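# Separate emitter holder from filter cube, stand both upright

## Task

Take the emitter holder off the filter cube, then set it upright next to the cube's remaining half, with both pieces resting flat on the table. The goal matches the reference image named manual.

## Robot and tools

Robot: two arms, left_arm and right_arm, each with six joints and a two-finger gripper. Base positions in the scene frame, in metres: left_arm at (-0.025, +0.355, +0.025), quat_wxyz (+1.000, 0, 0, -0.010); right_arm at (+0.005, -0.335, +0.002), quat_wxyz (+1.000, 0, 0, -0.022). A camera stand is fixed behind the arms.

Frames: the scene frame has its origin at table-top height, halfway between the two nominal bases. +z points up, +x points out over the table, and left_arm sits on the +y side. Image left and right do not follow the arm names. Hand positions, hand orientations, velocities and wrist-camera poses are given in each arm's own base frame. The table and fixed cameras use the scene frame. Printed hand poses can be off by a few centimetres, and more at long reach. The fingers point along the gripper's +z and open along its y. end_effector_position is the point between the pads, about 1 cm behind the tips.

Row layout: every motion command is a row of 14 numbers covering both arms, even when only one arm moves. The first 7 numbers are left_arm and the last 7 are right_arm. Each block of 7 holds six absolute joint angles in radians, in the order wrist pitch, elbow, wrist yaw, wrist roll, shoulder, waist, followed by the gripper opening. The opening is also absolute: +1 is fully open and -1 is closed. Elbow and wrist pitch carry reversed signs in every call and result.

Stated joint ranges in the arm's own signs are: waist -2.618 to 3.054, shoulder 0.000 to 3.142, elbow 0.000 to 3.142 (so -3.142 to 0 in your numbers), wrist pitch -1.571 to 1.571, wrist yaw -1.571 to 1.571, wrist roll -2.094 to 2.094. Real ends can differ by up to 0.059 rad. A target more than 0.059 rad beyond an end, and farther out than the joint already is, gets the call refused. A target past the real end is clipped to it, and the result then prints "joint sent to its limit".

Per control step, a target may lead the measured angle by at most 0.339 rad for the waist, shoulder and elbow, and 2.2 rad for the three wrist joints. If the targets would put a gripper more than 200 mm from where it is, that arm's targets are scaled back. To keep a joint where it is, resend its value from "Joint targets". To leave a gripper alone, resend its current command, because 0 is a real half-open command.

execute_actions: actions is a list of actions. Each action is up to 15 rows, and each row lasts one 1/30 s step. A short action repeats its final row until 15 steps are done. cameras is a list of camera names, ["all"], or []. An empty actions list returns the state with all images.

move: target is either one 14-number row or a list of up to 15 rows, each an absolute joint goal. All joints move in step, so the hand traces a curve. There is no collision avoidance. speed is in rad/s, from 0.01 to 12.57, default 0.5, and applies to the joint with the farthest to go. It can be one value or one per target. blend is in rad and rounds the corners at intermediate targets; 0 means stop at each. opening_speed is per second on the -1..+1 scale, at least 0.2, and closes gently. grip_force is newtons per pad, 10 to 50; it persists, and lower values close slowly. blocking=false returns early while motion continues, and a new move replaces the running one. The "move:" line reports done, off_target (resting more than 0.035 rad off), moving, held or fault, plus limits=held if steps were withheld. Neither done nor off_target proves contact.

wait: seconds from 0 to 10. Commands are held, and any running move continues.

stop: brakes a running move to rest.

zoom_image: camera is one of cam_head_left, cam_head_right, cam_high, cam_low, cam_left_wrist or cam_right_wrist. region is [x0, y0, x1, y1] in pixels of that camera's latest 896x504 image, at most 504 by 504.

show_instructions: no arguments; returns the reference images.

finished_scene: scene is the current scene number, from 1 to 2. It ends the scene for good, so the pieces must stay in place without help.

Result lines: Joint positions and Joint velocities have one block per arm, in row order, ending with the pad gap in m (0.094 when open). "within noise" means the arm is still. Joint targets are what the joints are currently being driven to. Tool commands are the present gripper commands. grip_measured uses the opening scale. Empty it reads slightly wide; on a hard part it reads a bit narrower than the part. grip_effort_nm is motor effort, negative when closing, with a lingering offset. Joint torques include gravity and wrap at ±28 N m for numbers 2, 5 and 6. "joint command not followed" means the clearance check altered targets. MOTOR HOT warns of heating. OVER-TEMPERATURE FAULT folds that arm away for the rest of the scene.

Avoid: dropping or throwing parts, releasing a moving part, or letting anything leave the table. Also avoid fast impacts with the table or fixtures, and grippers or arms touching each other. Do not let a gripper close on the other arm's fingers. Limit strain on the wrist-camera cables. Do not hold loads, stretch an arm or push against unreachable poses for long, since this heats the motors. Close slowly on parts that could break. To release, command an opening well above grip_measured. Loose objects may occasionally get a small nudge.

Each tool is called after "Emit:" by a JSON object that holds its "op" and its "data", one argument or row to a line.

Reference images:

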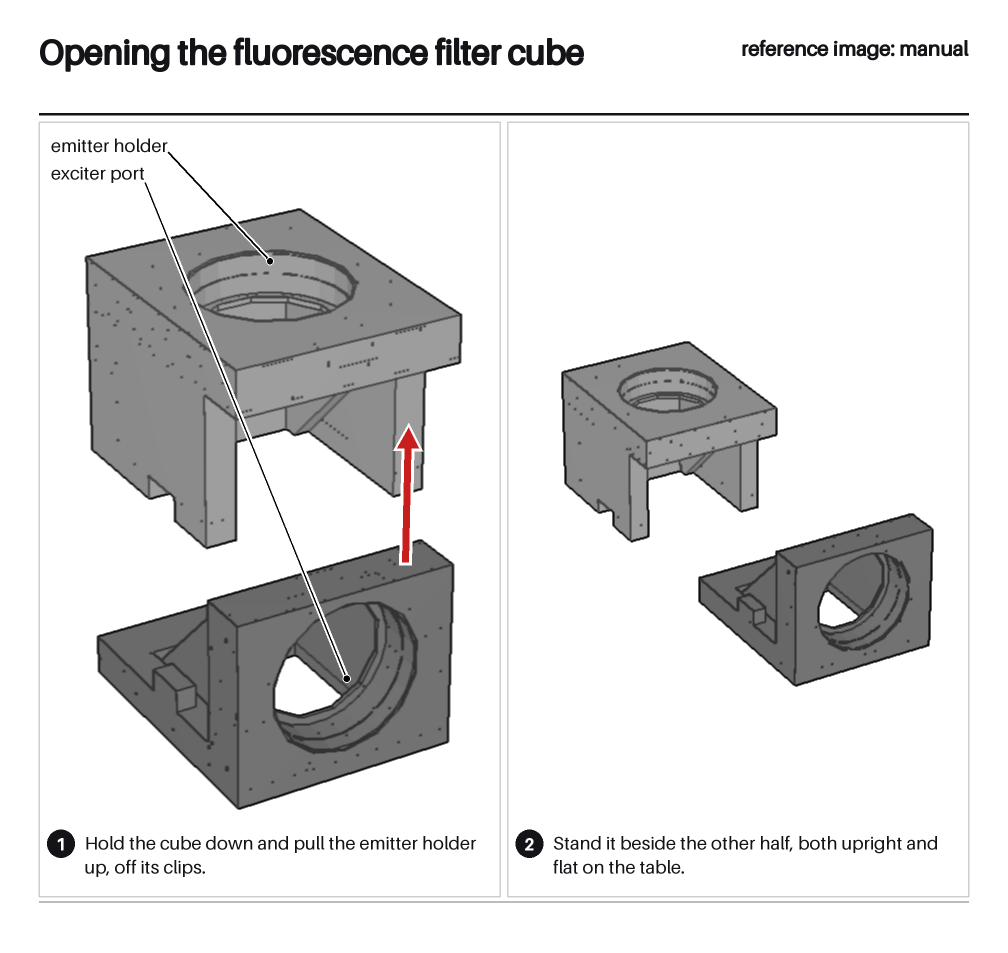

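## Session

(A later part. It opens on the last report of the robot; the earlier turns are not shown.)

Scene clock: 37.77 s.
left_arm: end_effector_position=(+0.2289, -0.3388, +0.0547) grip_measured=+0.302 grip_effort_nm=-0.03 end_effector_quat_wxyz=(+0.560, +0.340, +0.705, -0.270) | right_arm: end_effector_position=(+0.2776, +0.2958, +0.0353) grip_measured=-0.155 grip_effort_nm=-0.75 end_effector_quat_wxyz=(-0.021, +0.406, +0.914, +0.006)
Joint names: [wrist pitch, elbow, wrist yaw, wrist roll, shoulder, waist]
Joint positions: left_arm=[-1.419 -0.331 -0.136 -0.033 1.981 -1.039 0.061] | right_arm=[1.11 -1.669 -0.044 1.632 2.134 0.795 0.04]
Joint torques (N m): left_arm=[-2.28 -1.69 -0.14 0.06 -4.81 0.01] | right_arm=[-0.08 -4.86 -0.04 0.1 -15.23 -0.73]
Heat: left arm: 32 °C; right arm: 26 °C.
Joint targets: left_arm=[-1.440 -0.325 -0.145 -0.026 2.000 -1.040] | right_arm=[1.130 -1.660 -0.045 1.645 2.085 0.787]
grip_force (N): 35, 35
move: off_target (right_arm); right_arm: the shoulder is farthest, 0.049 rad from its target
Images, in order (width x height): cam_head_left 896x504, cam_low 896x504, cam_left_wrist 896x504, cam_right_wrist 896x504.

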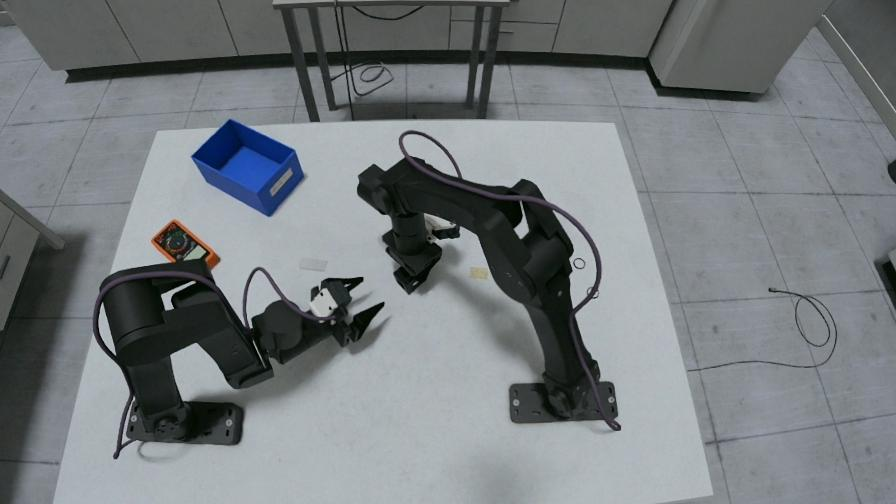

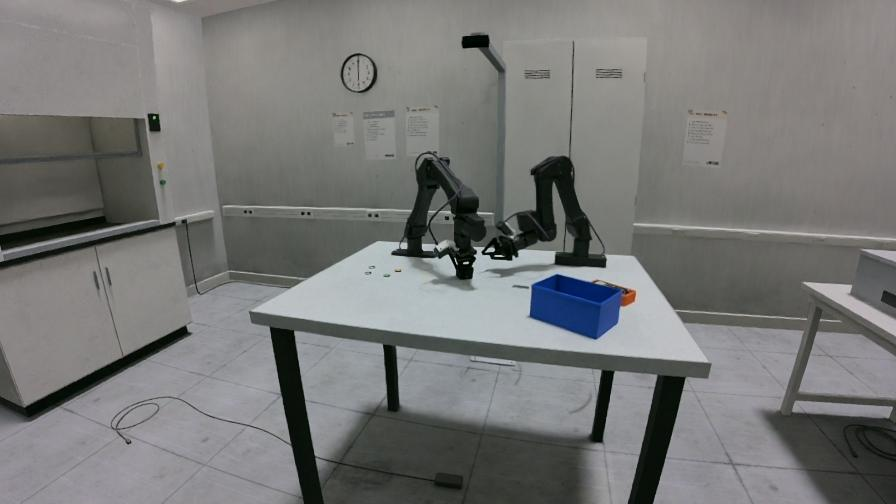

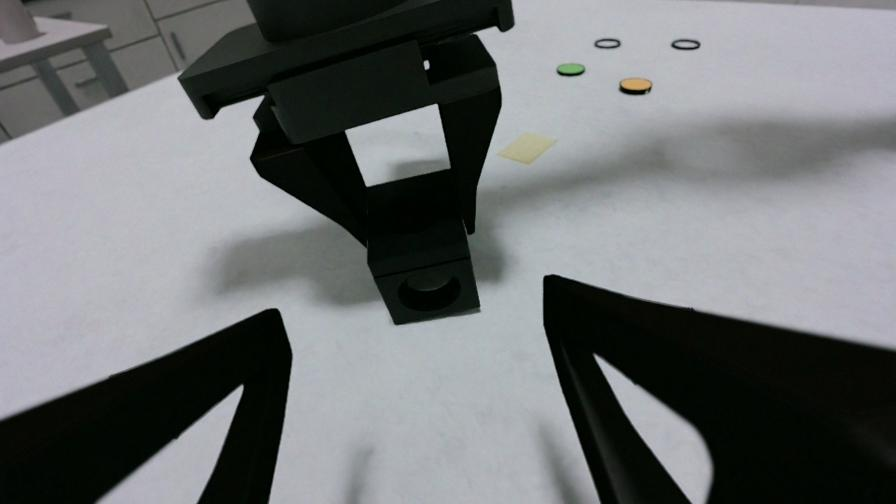

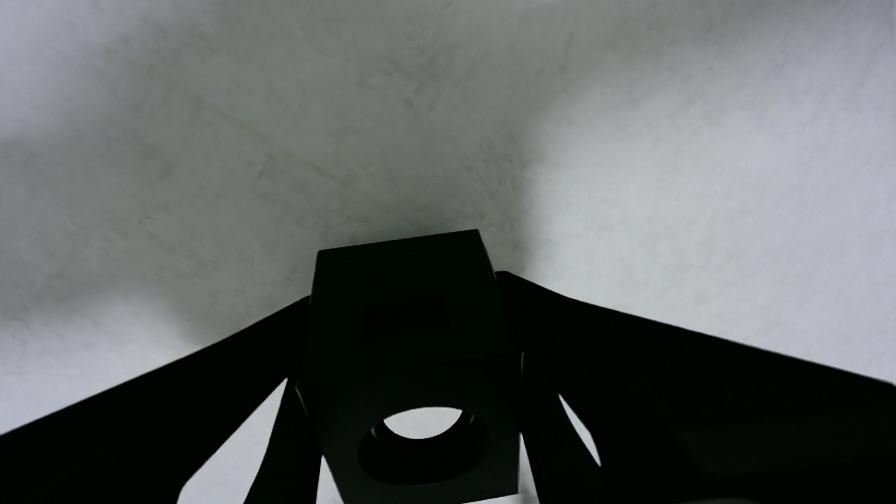

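Emit:
{"op": "move", "data": {
  "target": [-1.44,-0.325,-0.145,-0.026,2.02,-1.04,0.3,1.092,-1.637,-0.045,1.645,2.085,0.787,-0.2],
  "speed": 0.12,
  "cameras": ["cam_right_wrist","cam_left_wrist"]
}}

Emit:
{"op": "zoom_image", "data": {
  "camera": "cam_left_wrist",
  "region": [240, 140, 560, 380]
}}

Emit:
{"op": "zoom_image", "data": {
  "camera": "cam_low",
  "region": [430, 225, 510, 290]
}}

Scene clock: 39.47 s.
left_arm: end_effector_position=(+0.2282, -0.3377, +0.0473) grip_measured=+0.302 grip_effort_nm=-0.03 end_effector_quat_wxyz=(+0.554, +0.343, +0.710, -0.266) | right_arm: end_effector_position=(+0.2776, +0.2969, +0.0337) grip_measured=-0.155 grip_effort_nm=-0.75 end_effector_quat_wxyz=(-0.021, +0.406, +0.913, +0.013)
Joint names: [wrist pitch, elbow, wrist yaw, wrist roll, shoulder, waist]
Joint positions: left_arm=[-1.42 -0.331 -0.136 -0.033 2 -1.039 0.061] | right_arm=[1.085 -1.649 -0.048 1.632 2.125 0.795 0.04]
Joint torques (N m): left_arm=[-2.27 -1.61 -0.15 0.07 -4.82 -0.01] | right_arm=[-0.22 -4.59 -0.03 0.11 -14.42 -0.84]
Heat: left arm: 32 °C; right arm: 26 °C.
Joint targets: left_arm=[-1.440 -0.325 -0.145 -0.026 2.020 -1.040] | right_arm=[1.092 -1.637 -0.045 1.645 2.085 0.787]
grip_force (N): 35, 35
move: off_target (right_arm); right_arm: the shoulder is farthest, 0.040 rad from its target
Images, in order (width x height): cam_left_wrist 896x504, cam_right_wrist 896x504.

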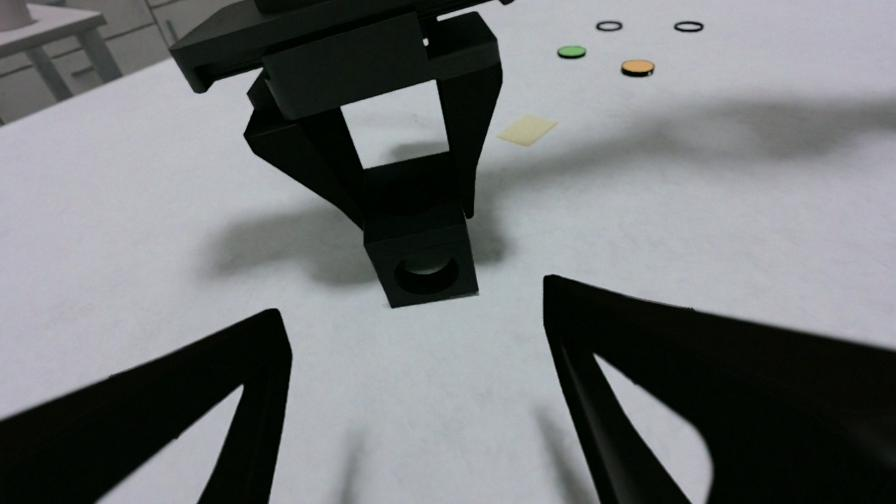

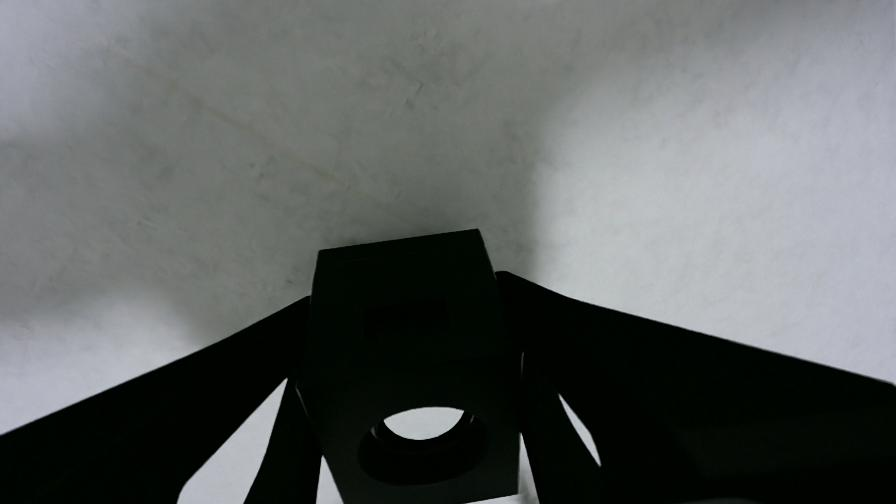

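Scaled by 1.575 from the camera's 896x504 image, which has a finer 1280x720 frame.

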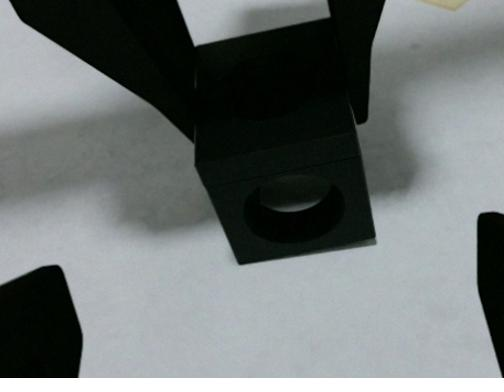

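This scene's latest camera images include none from cam_low. They are from: cam_left_wrist, cam_right_wrist. cam_low's image comes with the result of a call that names it in "cameras".

Emit:
{"op": "move", "data": {
  "target": [-1.44,-0.325,-0.145,-0.026,2.02,-1.04,0.3,1.092,-1.637,-0.045,1.645,2.095,0.787,0.05],
  "speed": 0.12,
  "opening_speed": 0.4,
  "cameras": ["cam_right_wrist","cam_left_wrist","cam_low"]
}}

Emit:
{"op": "zoom_image", "data": {
  "camera": "cam_left_wrist",
  "region": [240, 140, 560, 380]
}}

Emit:
{"op": "zoom_image", "data": {
  "camera": "cam_low",
  "region": [430, 225, 510, 290]
}}

Scene clock: 40.80 s.
left_arm: end_effector_position=(+0.2282, -0.3377, +0.0473) grip_measured=+0.302 grip_effort_nm=-0.03 end_effector_quat_wxyz=(+0.554, +0.343, +0.710, -0.266) | right_arm: end_effector_position=(+0.2789, +0.2984, +0.0337) grip_measured=+0.047 grip_effort_nm=0.15 end_effector_quat_wxyz=(-0.020, +0.406, +0.913, +0.017)
Joint names: [wrist pitch, elbow, wrist yaw, wrist roll, shoulder, waist]
Joint positions: left_arm=[-1.42 -0.331 -0.136 -0.033 2 -1.039 0.061] | right_arm=[1.077 -1.649 -0.049 1.632 2.125 0.795 0.049]
Joint torques (N m): left_arm=[-2.25 -1.59 -0.12 0.05 -4.82 -0.03] | right_arm=[-0.15 -4.6 0 0.1 -13.53 -0.73]
Heat: left arm: 32 °C; right arm: 27 °C.
Joint targets: left_arm=[-1.440 -0.325 -0.145 -0.026 2.020 -1.040] | right_arm=[1.092 -1.637 -0.045 1.645 2.095 0.787]
grip_force (N): 35, 35
move: done
Images, in order (width x height): cam_low 896x504, cam_left_wrist 896x504, cam_right_wrist 896x504.

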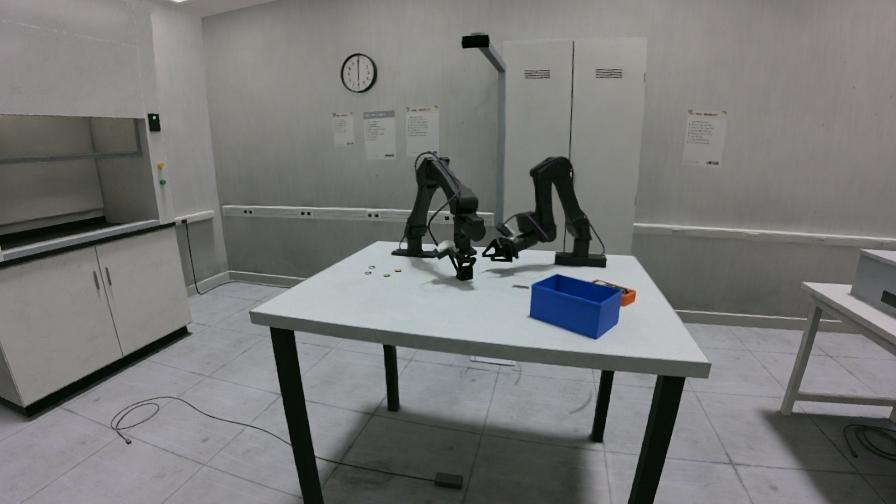

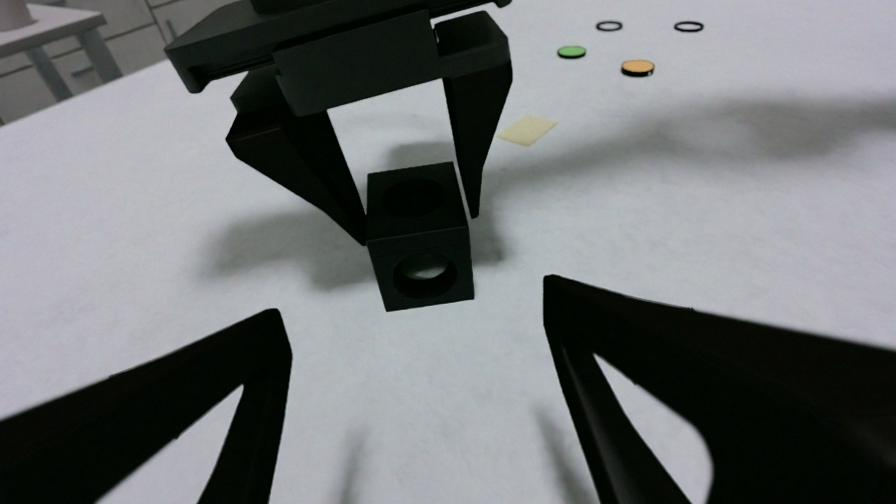

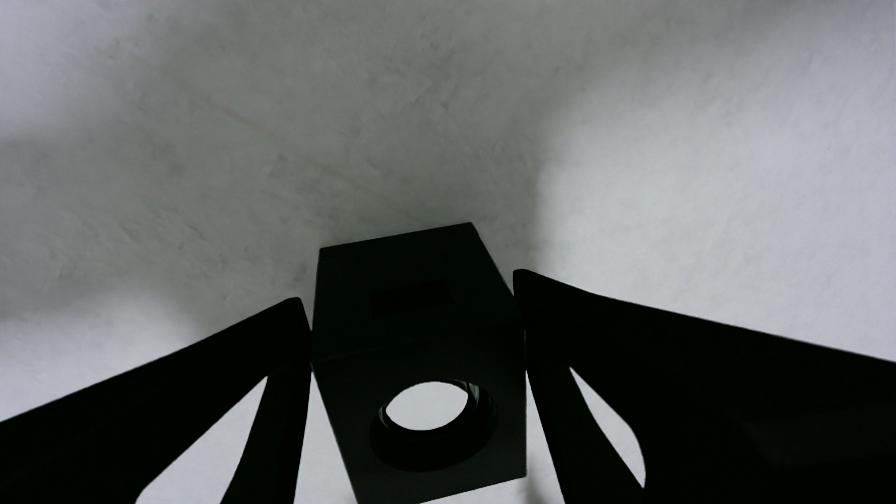

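Scaled by 1.575 from the camera's 896x504 image, which has a finer 1280x720 frame.

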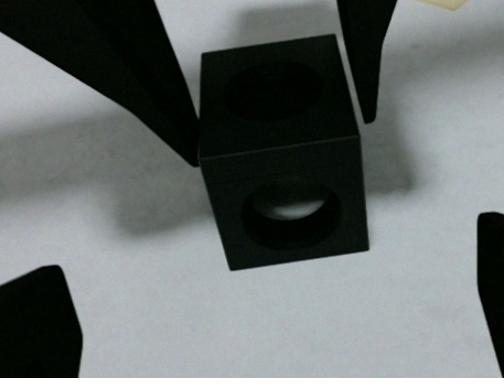

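Scaled by 6.300 from the camera's 896x504 image, which has a finer 1280x720 frame.

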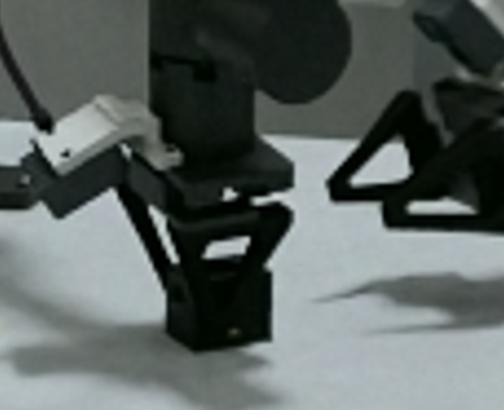

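Emit:
{"op": "move", "data": {
  "target": [
    [-1.44,-0.325,-0.145,-0.026,2.02,-1.04,0.3,1.112,-1.63,-0.045,1.645,2.105,0.787,0.05],
    [-1.44,-0.325,-0.145,-0.026,2.02,-1.04,0.3,1.112,-1.63,-0.045,1.645,2.105,0.787,-0.25]
  ],
  "speed": 0.12,
  "opening_speed": 0.5,
  "grip_force": [40,50],
  "cameras": ["cam_right_wrist","cam_left_wrist","cam_low"]
}}

Emit:
{"op": "zoom_image", "data": {
  "camera": "cam_left_wrist",
  "region": [240, 140, 560, 380]
}}

Emit:
{"op": "zoom_image", "data": {
  "camera": "cam_low",
  "region": [430, 225, 510, 290]
}}

Scene clock: 44.70 s.
left_arm: end_effector_position=(+0.2282, -0.3377, +0.0473) grip_measured=+0.302 grip_effort_nm=-0.03 end_effector_quat_wxyz=(+0.554, +0.343, +0.710, -0.266) | right_arm: end_effector_position=(+0.2772, +0.2967, +0.0319) grip_measured=-0.133 grip_effort_nm=-1.01 end_effector_quat_wxyz=(-0.021, +0.406, +0.913, +0.013)
Joint names: [wrist pitch, elbow, wrist yaw, wrist roll, shoulder, waist]
Joint positions: left_arm=[-1.42 -0.331 -0.136 -0.033 2 -1.039 0.061] | right_arm=[1.077 -1.641 -0.049 1.632 2.125 0.795 0.041]
Joint torques (N m): left_arm=[-2.27 -1.62 -0.14 0.06 -4.82 -0.06] | right_arm=[0.05 -4.64 0.01 0.11 -12.66 -0.75]
Heat: left arm: 32 °C; right arm: 27 °C.
Joint targets: left_arm=[-1.440 -0.325 -0.145 -0.026 2.020 -1.040] | right_arm=[1.112 -1.630 -0.045 1.645 2.105 0.787]
grip_force (N): 40, 50
move: done
Images, in order (width x height): cam_low 896x504, cam_left_wrist 896x504, cam_right_wrist 896x504.

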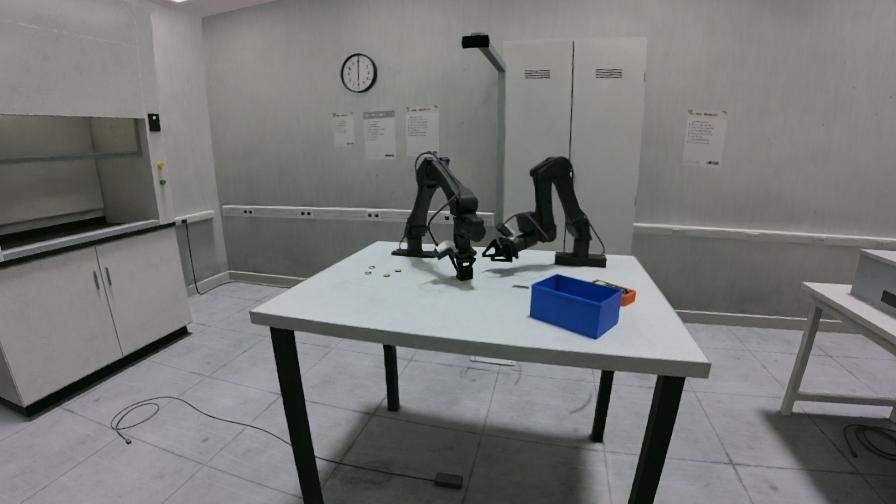

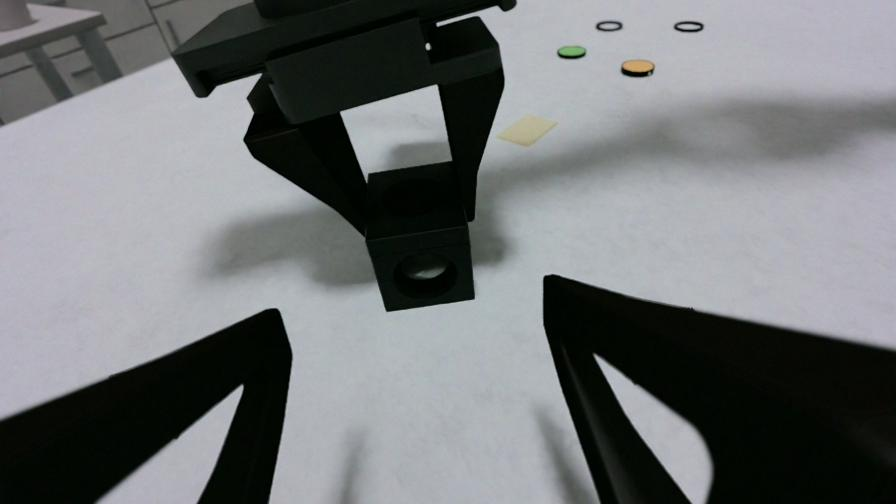

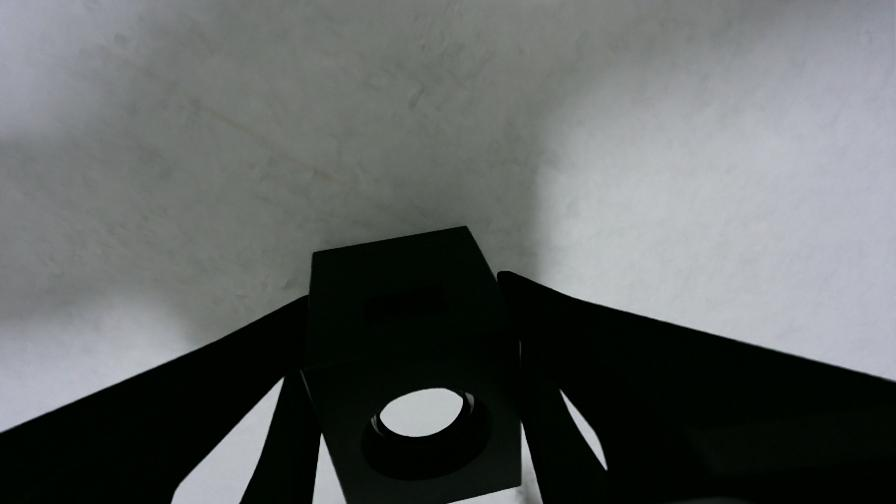

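Scaled by 1.575 from the camera's 896x504 image, which has a finer 1280x720 frame.

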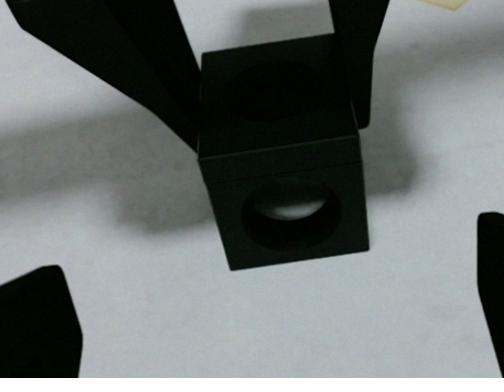

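Scaled by 6.300 from the camera's 896x504 image, which has a finer 1280x720 frame.

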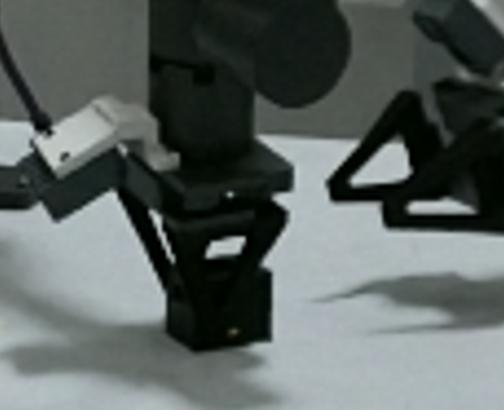

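Emit:
{"op": "move", "data": {
  "target": [
    [-1.5,-0.315,-0.15,-0.02,2.11,-1.048,0.2,1.112,-1.63,-0.045,1.645,2.105,0.787,-0.25],
    [-1.44,-0.48,-0.13,-0.02,2.2,-1.027,0.2,1.112,-1.63,-0.045,1.645,2.105,0.787,-0.25],
    [-1.393,-0.576,-0.111,-0.02,2.255,-1.02,0.2,1.112,-1.63,-0.045,1.645,2.105,0.787,-0.25]
  ],
  "speed": [0.3,0.25,0.2],
  "blend": [0.03,0.03,0],
  "cameras": ["cam_left_wrist","cam_head_left"]
}}

Emit:
{"op": "zoom_image", "data": {
  "camera": "cam_left_wrist",
  "region": [240, 200, 560, 440]
}}

Emit:
{"op": "zoom_image", "data": {
  "camera": "cam_head_left",
  "region": [360, 240, 450, 310]
}}

Scene clock: 49.57 s.
left_arm: end_effector_position=(+0.2558, -0.3820, +0.0130) grip_measured=+0.202 grip_effort_nm=-0.03 end_effector_quat_wxyz=(+0.548, +0.349, +0.711, -0.267) | right_arm: end_effector_position=(+0.2772, +0.2967, +0.0319) grip_measured=-0.133 grip_effort_nm=-1.02 end_effector_quat_wxyz=(-0.021, +0.406, +0.913, +0.013)
Joint names: [wrist pitch, elbow, wrist yaw, wrist roll, shoulder, waist]
Joint positions: left_arm=[-1.406 -0.564 -0.114 -0.027 2.231 -1.028 0.056] | right_arm=[1.077 -1.641 -0.049 1.632 2.125 0.795 0.041]
Joint torques (N m): left_arm=[-1.92 -3.03 -0.01 0.05 -6.37 0.66] | right_arm=[0.05 -4.6 -0.02 0.11 -12.64 -0.72]
Heat: left arm: 33 °C; right arm: 28 °C.
Joint targets: left_arm=[-1.393 -0.576 -0.111 -0.020 2.255 -1.020] | right_arm=[1.112 -1.630 -0.045 1.645 2.105 0.787]
grip_force (N): 40, 50
move: done
Images, in order (width x height): cam_head_left 896x504, cam_left_wrist 896x504.

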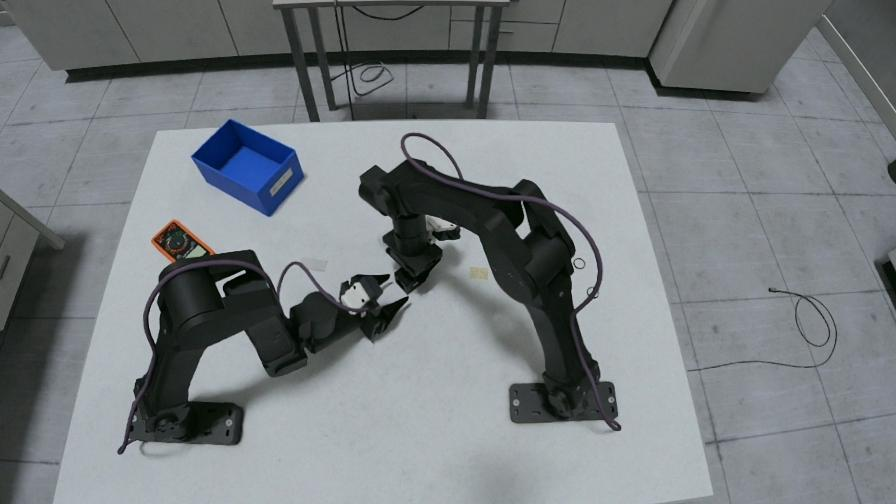

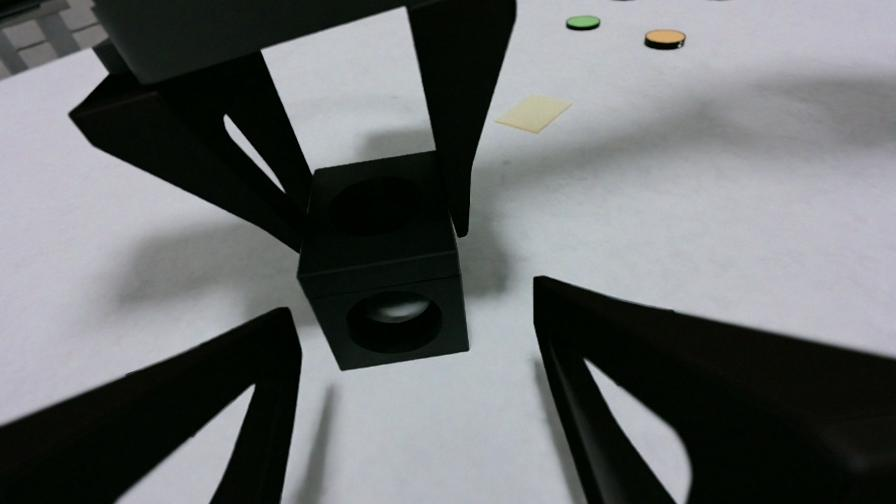

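Scaled by 1.575 from the camera's 896x504 image, which has a finer 1280x720 frame.

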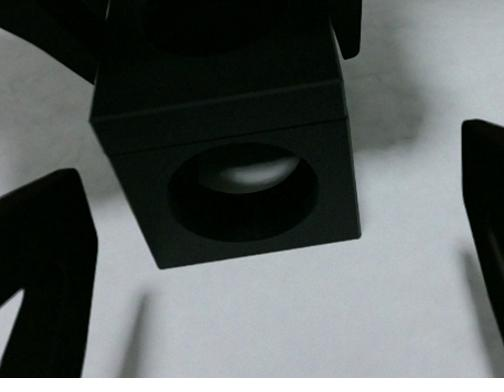

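Scaled by 5.600 from the camera's 896x504 image, which has a finer 1280x720 frame.

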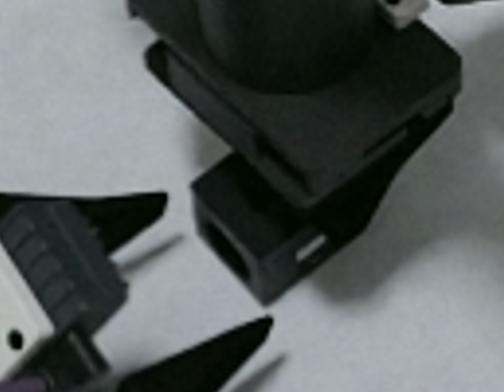

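Emit:
{"op": "move", "data": {
  "target": [-1.345,-0.643,-0.1,-0.02,2.287,-1.0,0.2,1.112,-1.63,-0.045,1.645,2.105,0.787,-0.25],
  "speed": 0.15,
  "cameras": ["cam_left_wrist","cam_head_left","cam_low"]
}}

Emit:
{"op": "zoom_image", "data": {
  "camera": "cam_left_wrist",
  "region": [240, 200, 560, 440]
}}

Emit:
{"op": "zoom_image", "data": {
  "camera": "cam_head_left",
  "region": [360, 240, 450, 310]
}}

Emit:
{"op": "zoom_image", "data": {
  "camera": "cam_low",
  "region": [430, 225, 510, 290]
}}

Scene clock: 54.80 s.
left_arm: end_effector_position=(+0.2697, -0.3900, +0.0064) grip_measured=+0.202 grip_effort_nm=-0.03 end_effector_quat_wxyz=(+0.545, +0.347, +0.717, -0.263) | right_arm: end_effector_position=(+0.2772, +0.2967, +0.0319) grip_measured=-0.133 grip_effort_nm=-1.02 end_effector_quat_wxyz=(-0.021, +0.406, +0.913, +0.013)
Joint names: [wrist pitch, elbow, wrist yaw, wrist roll, shoulder, waist]
Joint positions: left_arm=[-1.359 -0.63 -0.103 -0.027 2.262 -1.007 0.056] | right_arm=[1.077 -1.641 -0.049 1.632 2.125 0.795 0.041]
Joint torques (N m): left_arm=[-1.94 -3.19 -0.01 0.05 -6.68 0.59] | right_arm=[0.04 -4.64 0 0.11 -12.63 -0.73]
Heat: left arm: 32 °C; right arm: 28 °C.
Joint targets: left_arm=[-1.345 -0.643 -0.100 -0.020 2.287 -1.000] | right_arm=[1.112 -1.630 -0.045 1.645 2.105 0.787]
grip_force (N): 40, 50
move: done
Images, in order (width x height): cam_head_left 896x504, cam_low 896x504, cam_left_wrist 896x504.

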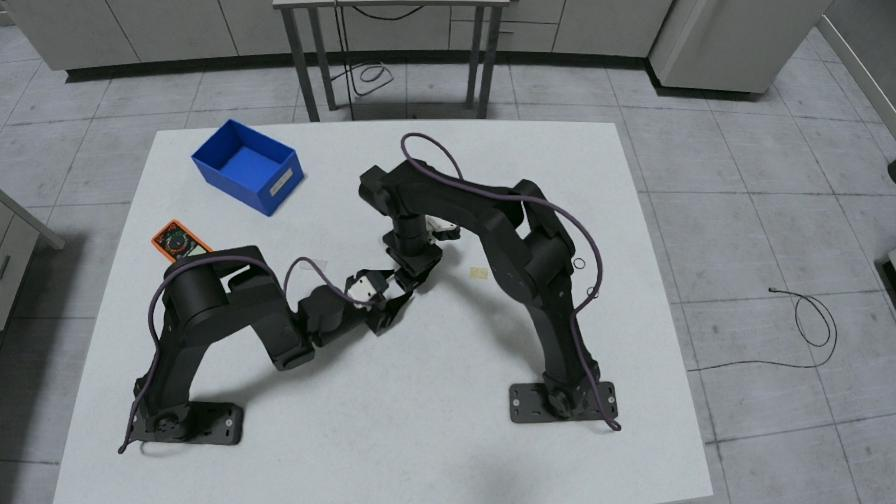

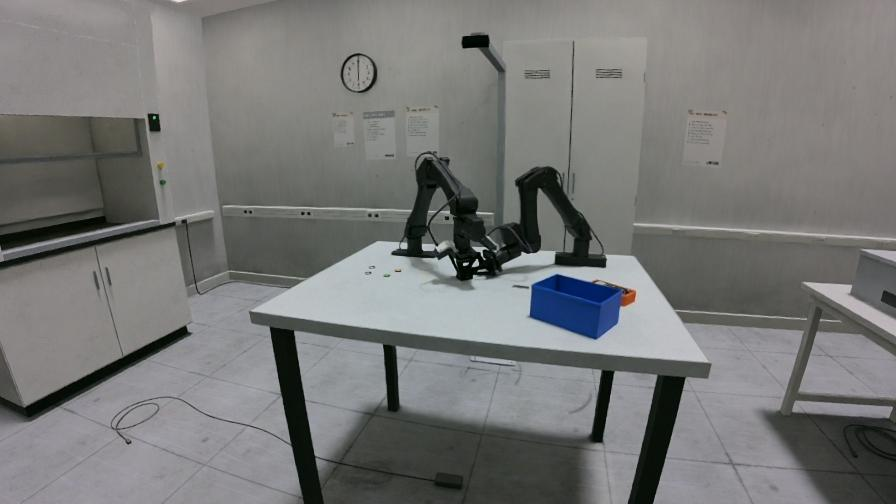

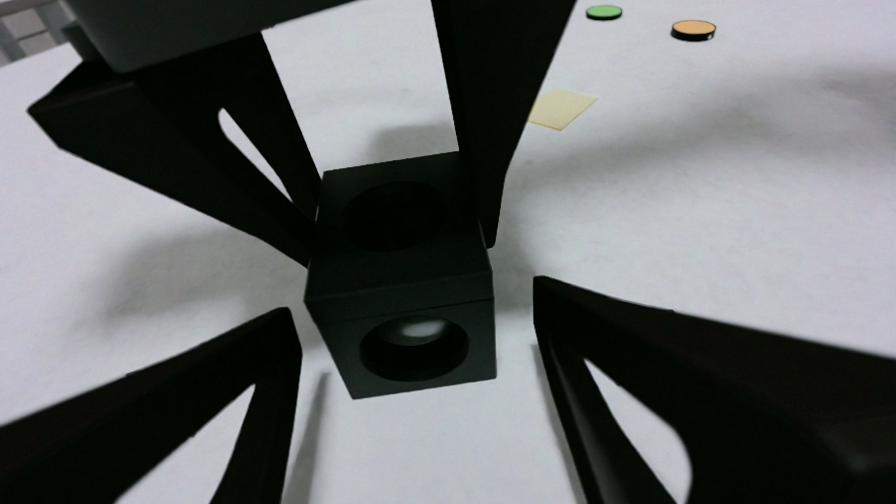

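Scaled by 1.575 from the camera's 896x504 image, which has a finer 1280x720 frame.

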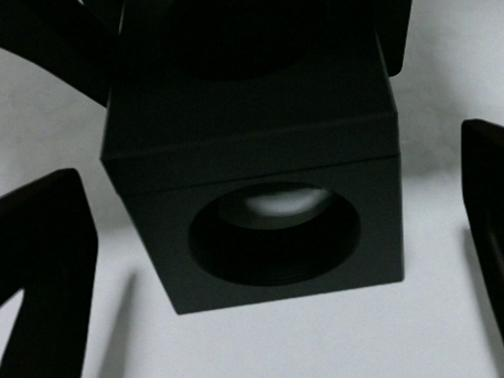

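Scaled by 5.600 from the camera's 896x504 image, which has a finer 1280x720 frame.

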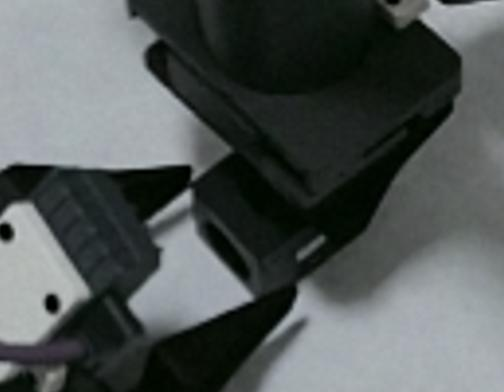

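Scaled by 6.300 from the camera's 896x504 image, which has a finer 1280x720 frame.

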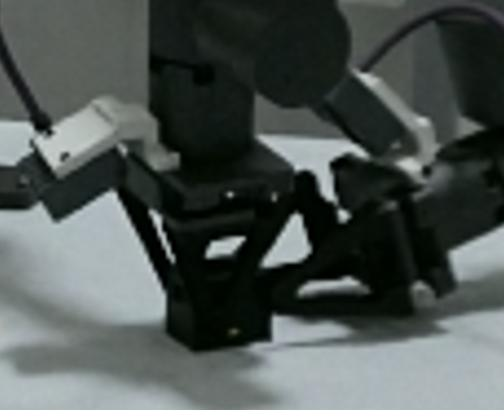

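Emit:
{"op": "move", "data": {
  "target": [-1.345,-0.643,-0.1,-0.02,2.287,-1.0,-0.25,1.112,-1.63,-0.045,1.645,2.105,0.787,-0.3],
  "speed": 0.15,
  "opening_speed": 0.5,
  "grip_force": [45,50],
  "cameras": ["cam_left_wrist"]
}}

Emit:
{"op": "zoom_image", "data": {
  "camera": "cam_left_wrist",
  "region": [240, 200, 560, 440]
}}

Scene clock: 56.80 s.
left_arm: end_effector_position=(+0.2694, -0.3901, +0.0063) grip_measured=-0.189 grip_effort_nm=-0.87 end_effector_quat_wxyz=(+0.544, +0.347, +0.717, -0.263) | right_arm: end_effector_position=(+0.2772, +0.2967, +0.0319) grip_measured=-0.133 grip_effort_nm=-1.02 end_effector_quat_wxyz=(-0.021, +0.406, +0.913, +0.013)
Joint names: [wrist pitch, elbow, wrist yaw, wrist roll, shoulder, waist]
Joint positions: left_arm=[-1.358 -0.63 -0.101 -0.028 2.262 -1.007 0.038] | right_arm=[1.077 -1.641 -0.049 1.632 2.125 0.795 0.041]
Joint torques (N m): left_arm=[-1.91 -3.25 -0.02 0.08 -6.67 0.55] | right_arm=[0.04 -4.62 0.01 0.11 -12.64 -0.69]
Heat: left arm: 32 °C; right arm: 28 °C.
Joint targets: left_arm=[-1.345 -0.643 -0.100 -0.020 2.287 -1.000] | right_arm=[1.112 -1.630 -0.045 1.645 2.105 0.787]
grip_force (N): 45, 50
move: done
Images, in order (width x height): cam_left_wrist 896x504.

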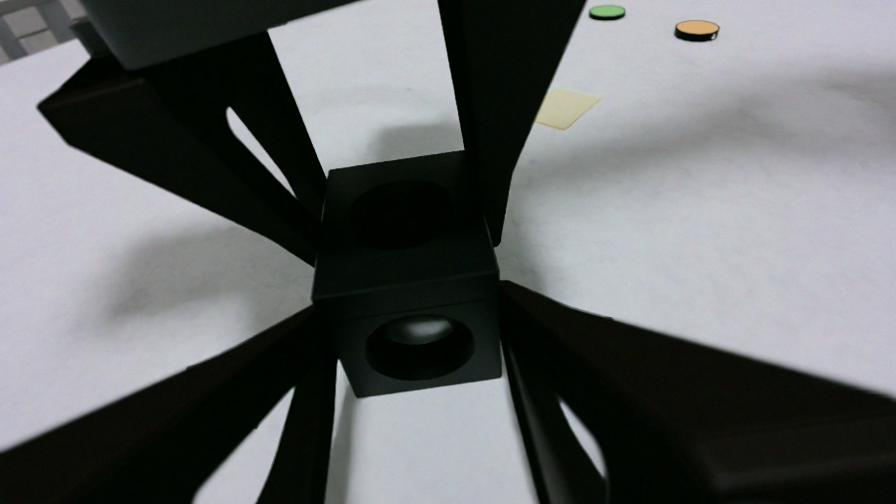

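Scaled by 1.575 from the camera's 896x504 image, which has a finer 1280x720 frame.

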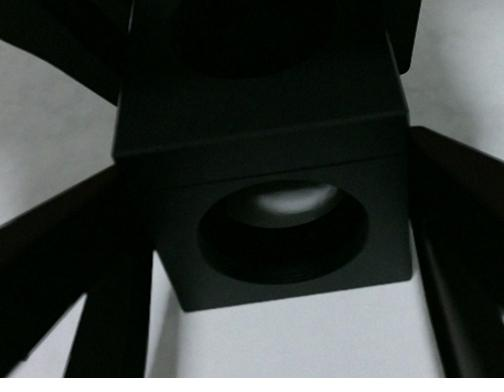

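Emit:
{"op": "move", "data": {
  "target": [
    [-0.827,-0.575,-0.1,-0.03,2.39,-1.005,-0.38,1.112,-1.63,-0.045,1.645,2.105,0.787,-0.35]
  ],
  "speed": 0.25,
  "cameras": ["cam_left_wrist"]
}}

Scene clock: 60.93 s.
left_arm: end_effector_position=(+0.2671, -0.3864, -0.0058) grip_measured=-0.189 grip_effort_nm=-0.89 end_effector_quat_wxyz=(+0.527, +0.354, +0.730, -0.253) | right_arm: end_effector_position=(+0.2783, +0.2957, +0.0319) grip_measured=-0.133 grip_effort_nm=-1.02 end_effector_quat_wxyz=(-0.020, +0.406, +0.913, +0.013)
Joint names: [wrist pitch, elbow, wrist yaw, wrist roll, shoulder, waist]
Joint positions: left_arm=[-1.311 -0.627 -0.101 -0.031 2.262 -1.007 0.038] | right_arm=[1.077 -1.641 -0.047 1.63 2.125 0.792 0.041]
Joint torques (N m): left_arm=[3.01 1.77 -0.03 -0.01 0.55 0.16] | right_arm=[0.04 -4.66 -0.01 0.14 -12.66 -0.58]
Heat: left arm: 32 °C; right arm: 29 °C.
Joint targets: left_arm=[-0.827 -0.575 -0.100 -0.030 2.390 -1.005] | right_arm=[1.112 -1.630 -0.045 1.645 2.105 0.787]
grip_force (N): 45, 50
move: off_target (left_arm); left_arm: the wrist pitch is farthest, 0.484 rad from its target
Images, in order (width x height): cam_left_wrist 896x504.

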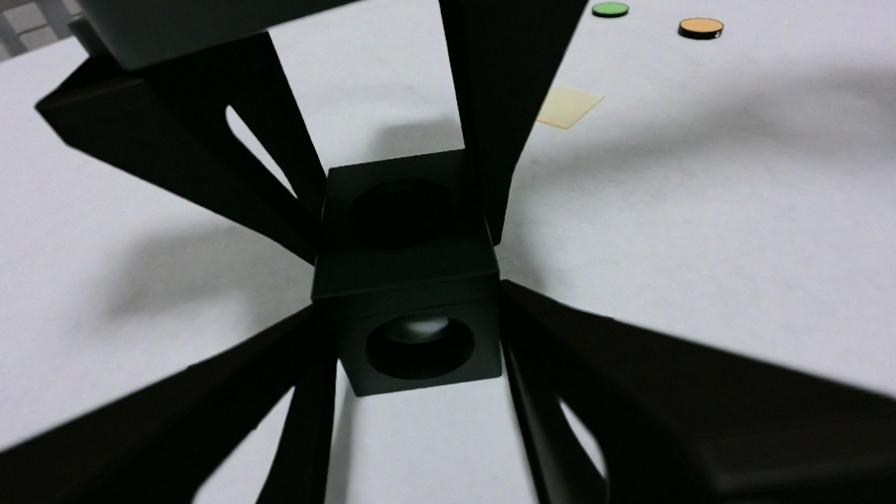

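Emit:
{"op": "move", "data": {
  "target": [
    [-0.827,-0.575,-0.1,-0.03,2.39,-1.005,-0.4,1.12,-1.72,-0.03,1.64,2.09,0.787,-0.4],
    [-0.827,-0.575,-0.1,-0.03,2.39,-1.005,-0.4,1.12,-1.79,-0.03,1.64,2.07,0.787,-0.4]
  ],
  "speed": 0.2,
  "blend": [0.03,0],
  "cameras": ["cam_left_wrist"]
}}

Scene clock: 62.93 s.
left_arm: end_effector_position=(+0.2770, -0.3812, -0.0048) grip_measured=-0.189 grip_effort_nm=-0.88 end_effector_quat_wxyz=(+0.535, +0.337, +0.737, -0.238) | right_arm: end_effector_position=(+0.2924, +0.3030, +0.0429) grip_measured=-0.142 grip_effort_nm=-1.02 end_effector_quat_wxyz=(+0.000, +0.408, +0.912, +0.028)
Joint names: [wrist pitch, elbow, wrist yaw, wrist roll, shoulder, waist]
Joint positions: left_arm=[-1.305 -0.635 -0.144 -0.037 2.262 -0.999 0.038] | right_arm=[1.084 -1.698 -0.02 1.634 2.133 0.792 0.04]
Joint torques (N m): left_arm=[2.93 2.29 0.41 0.06 0.5 -0.39] | right_arm=[-0.01 -15.06 -0.14 0.04 -16.59 -0.49]
Heat: left arm: 33 °C; right arm: 29 °C.
Joint targets: left_arm=[-0.827 -0.575 -0.100 -0.030 2.390 -1.005] | right_arm=[1.120 -1.790 -0.030 1.640 2.070 0.787]
grip_force (N): 45, 50
move: off_target (left_arm, right_arm); blend cut to 0 rad at target 1; left_arm: the wrist pitch is farthest, 0.478 rad from its target; right_arm: the elbow is farthest, 0.092 rad from its target
Images, in order (width x height): cam_left_wrist 896x504.

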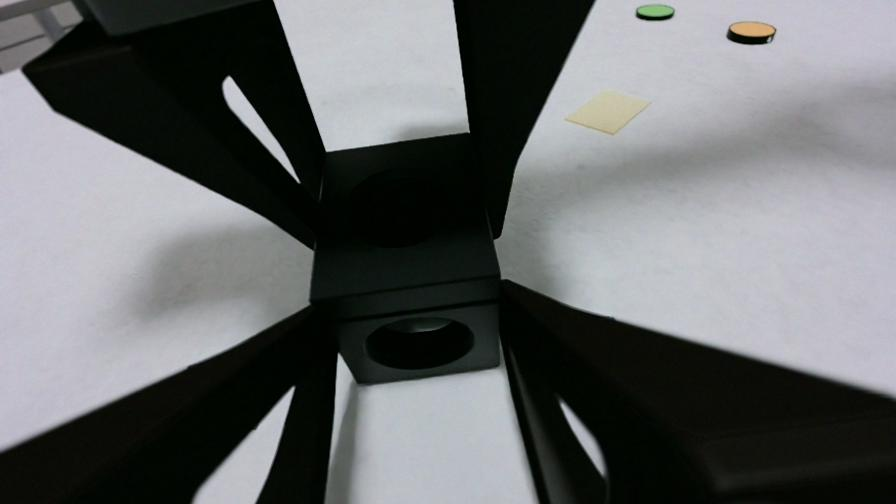

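Emit:
{"op": "zoom_image", "data": {
  "camera": "cam_left_wrist",
  "region": [260, 120, 560, 440]
}}

Emit:
{"op": "move", "data": {
  "target": [
    [-0.827,-0.575,-0.1,-0.03,2.39,-1.005,-0.4,1.12,-1.86,-0.03,1.64,2.045,0.787,-0.4]
  ],
  "speed": 0.15,
  "cameras": ["cam_left_wrist", "cam_low"]
}}

Scaled by 1.575 from the camera's 896x504 image, which has a finer 1280x720 frame.

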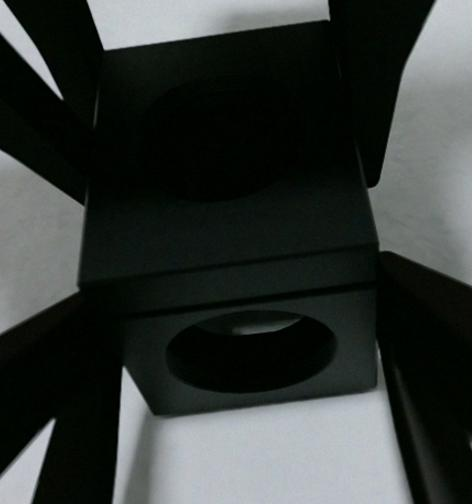

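Scene clock: 64.20 s.
left_arm: end_effector_position=(+0.2850, -0.3769, +0.0011) grip_measured=-0.189 grip_effort_nm=-0.88 end_effector_quat_wxyz=(+0.549, +0.319, +0.737, -0.233) | right_arm: end_effector_position=(+0.3020, +0.3090, +0.0578) grip_measured=-0.148 grip_effort_nm=-1.02 end_effector_quat_wxyz=(+0.013, +0.408, +0.912, +0.041)
Joint names: [wrist pitch, elbow, wrist yaw, wrist roll, shoulder, waist]
Joint positions: left_arm=[-1.329 -0.635 -0.174 -0.047 2.262 -0.991 0.038] | right_arm=[1.107 -1.756 -0.005 1.635 2.133 0.792 0.04]
Joint torques (N m): left_arm=[3.11 2.22 0.71 0.17 0.27 -1.06] | right_arm=[-0.28 -16.39 -0.29 0.03 -18.89 -0.53]
Heat: left arm: 34 °C; right arm: 29 °C.
Joint targets: left_arm=[-0.836 -0.576 -0.102 -0.030 2.388 -1.005] | right_arm=[1.120 -1.860 -0.030 1.640 2.045 0.787]
grip_force (N): 45, 50
move: off_target (left_arm, right_arm); left_arm: the wrist pitch is farthest, 0.502 rad from its target; right_arm: the elbow is farthest, 0.104 rad from its target
Images, in order (width x height): cam_low 896x504, cam_left_wrist 896x504.

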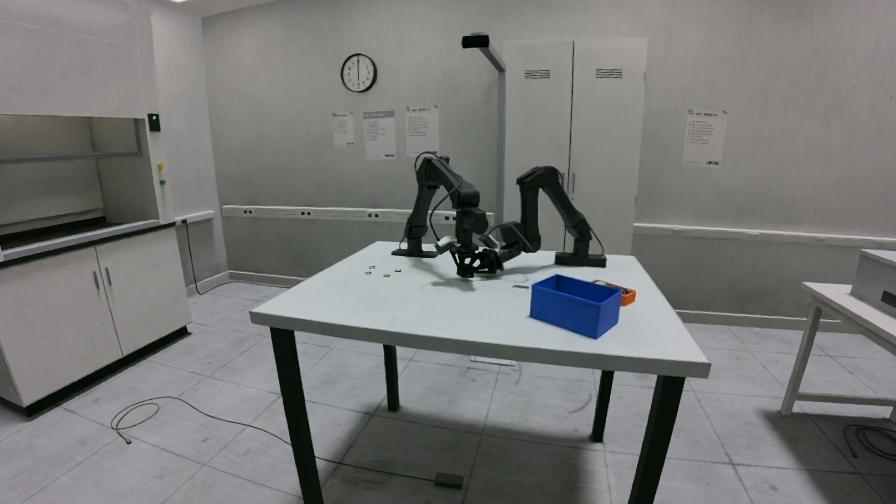

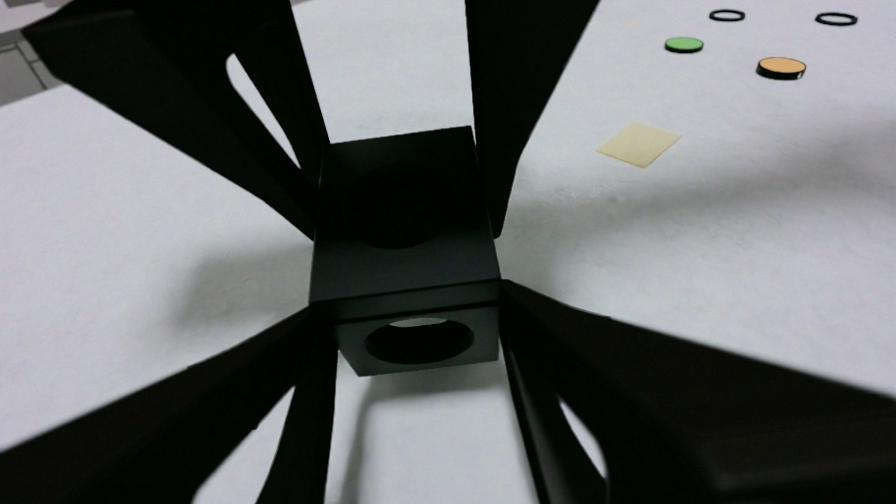

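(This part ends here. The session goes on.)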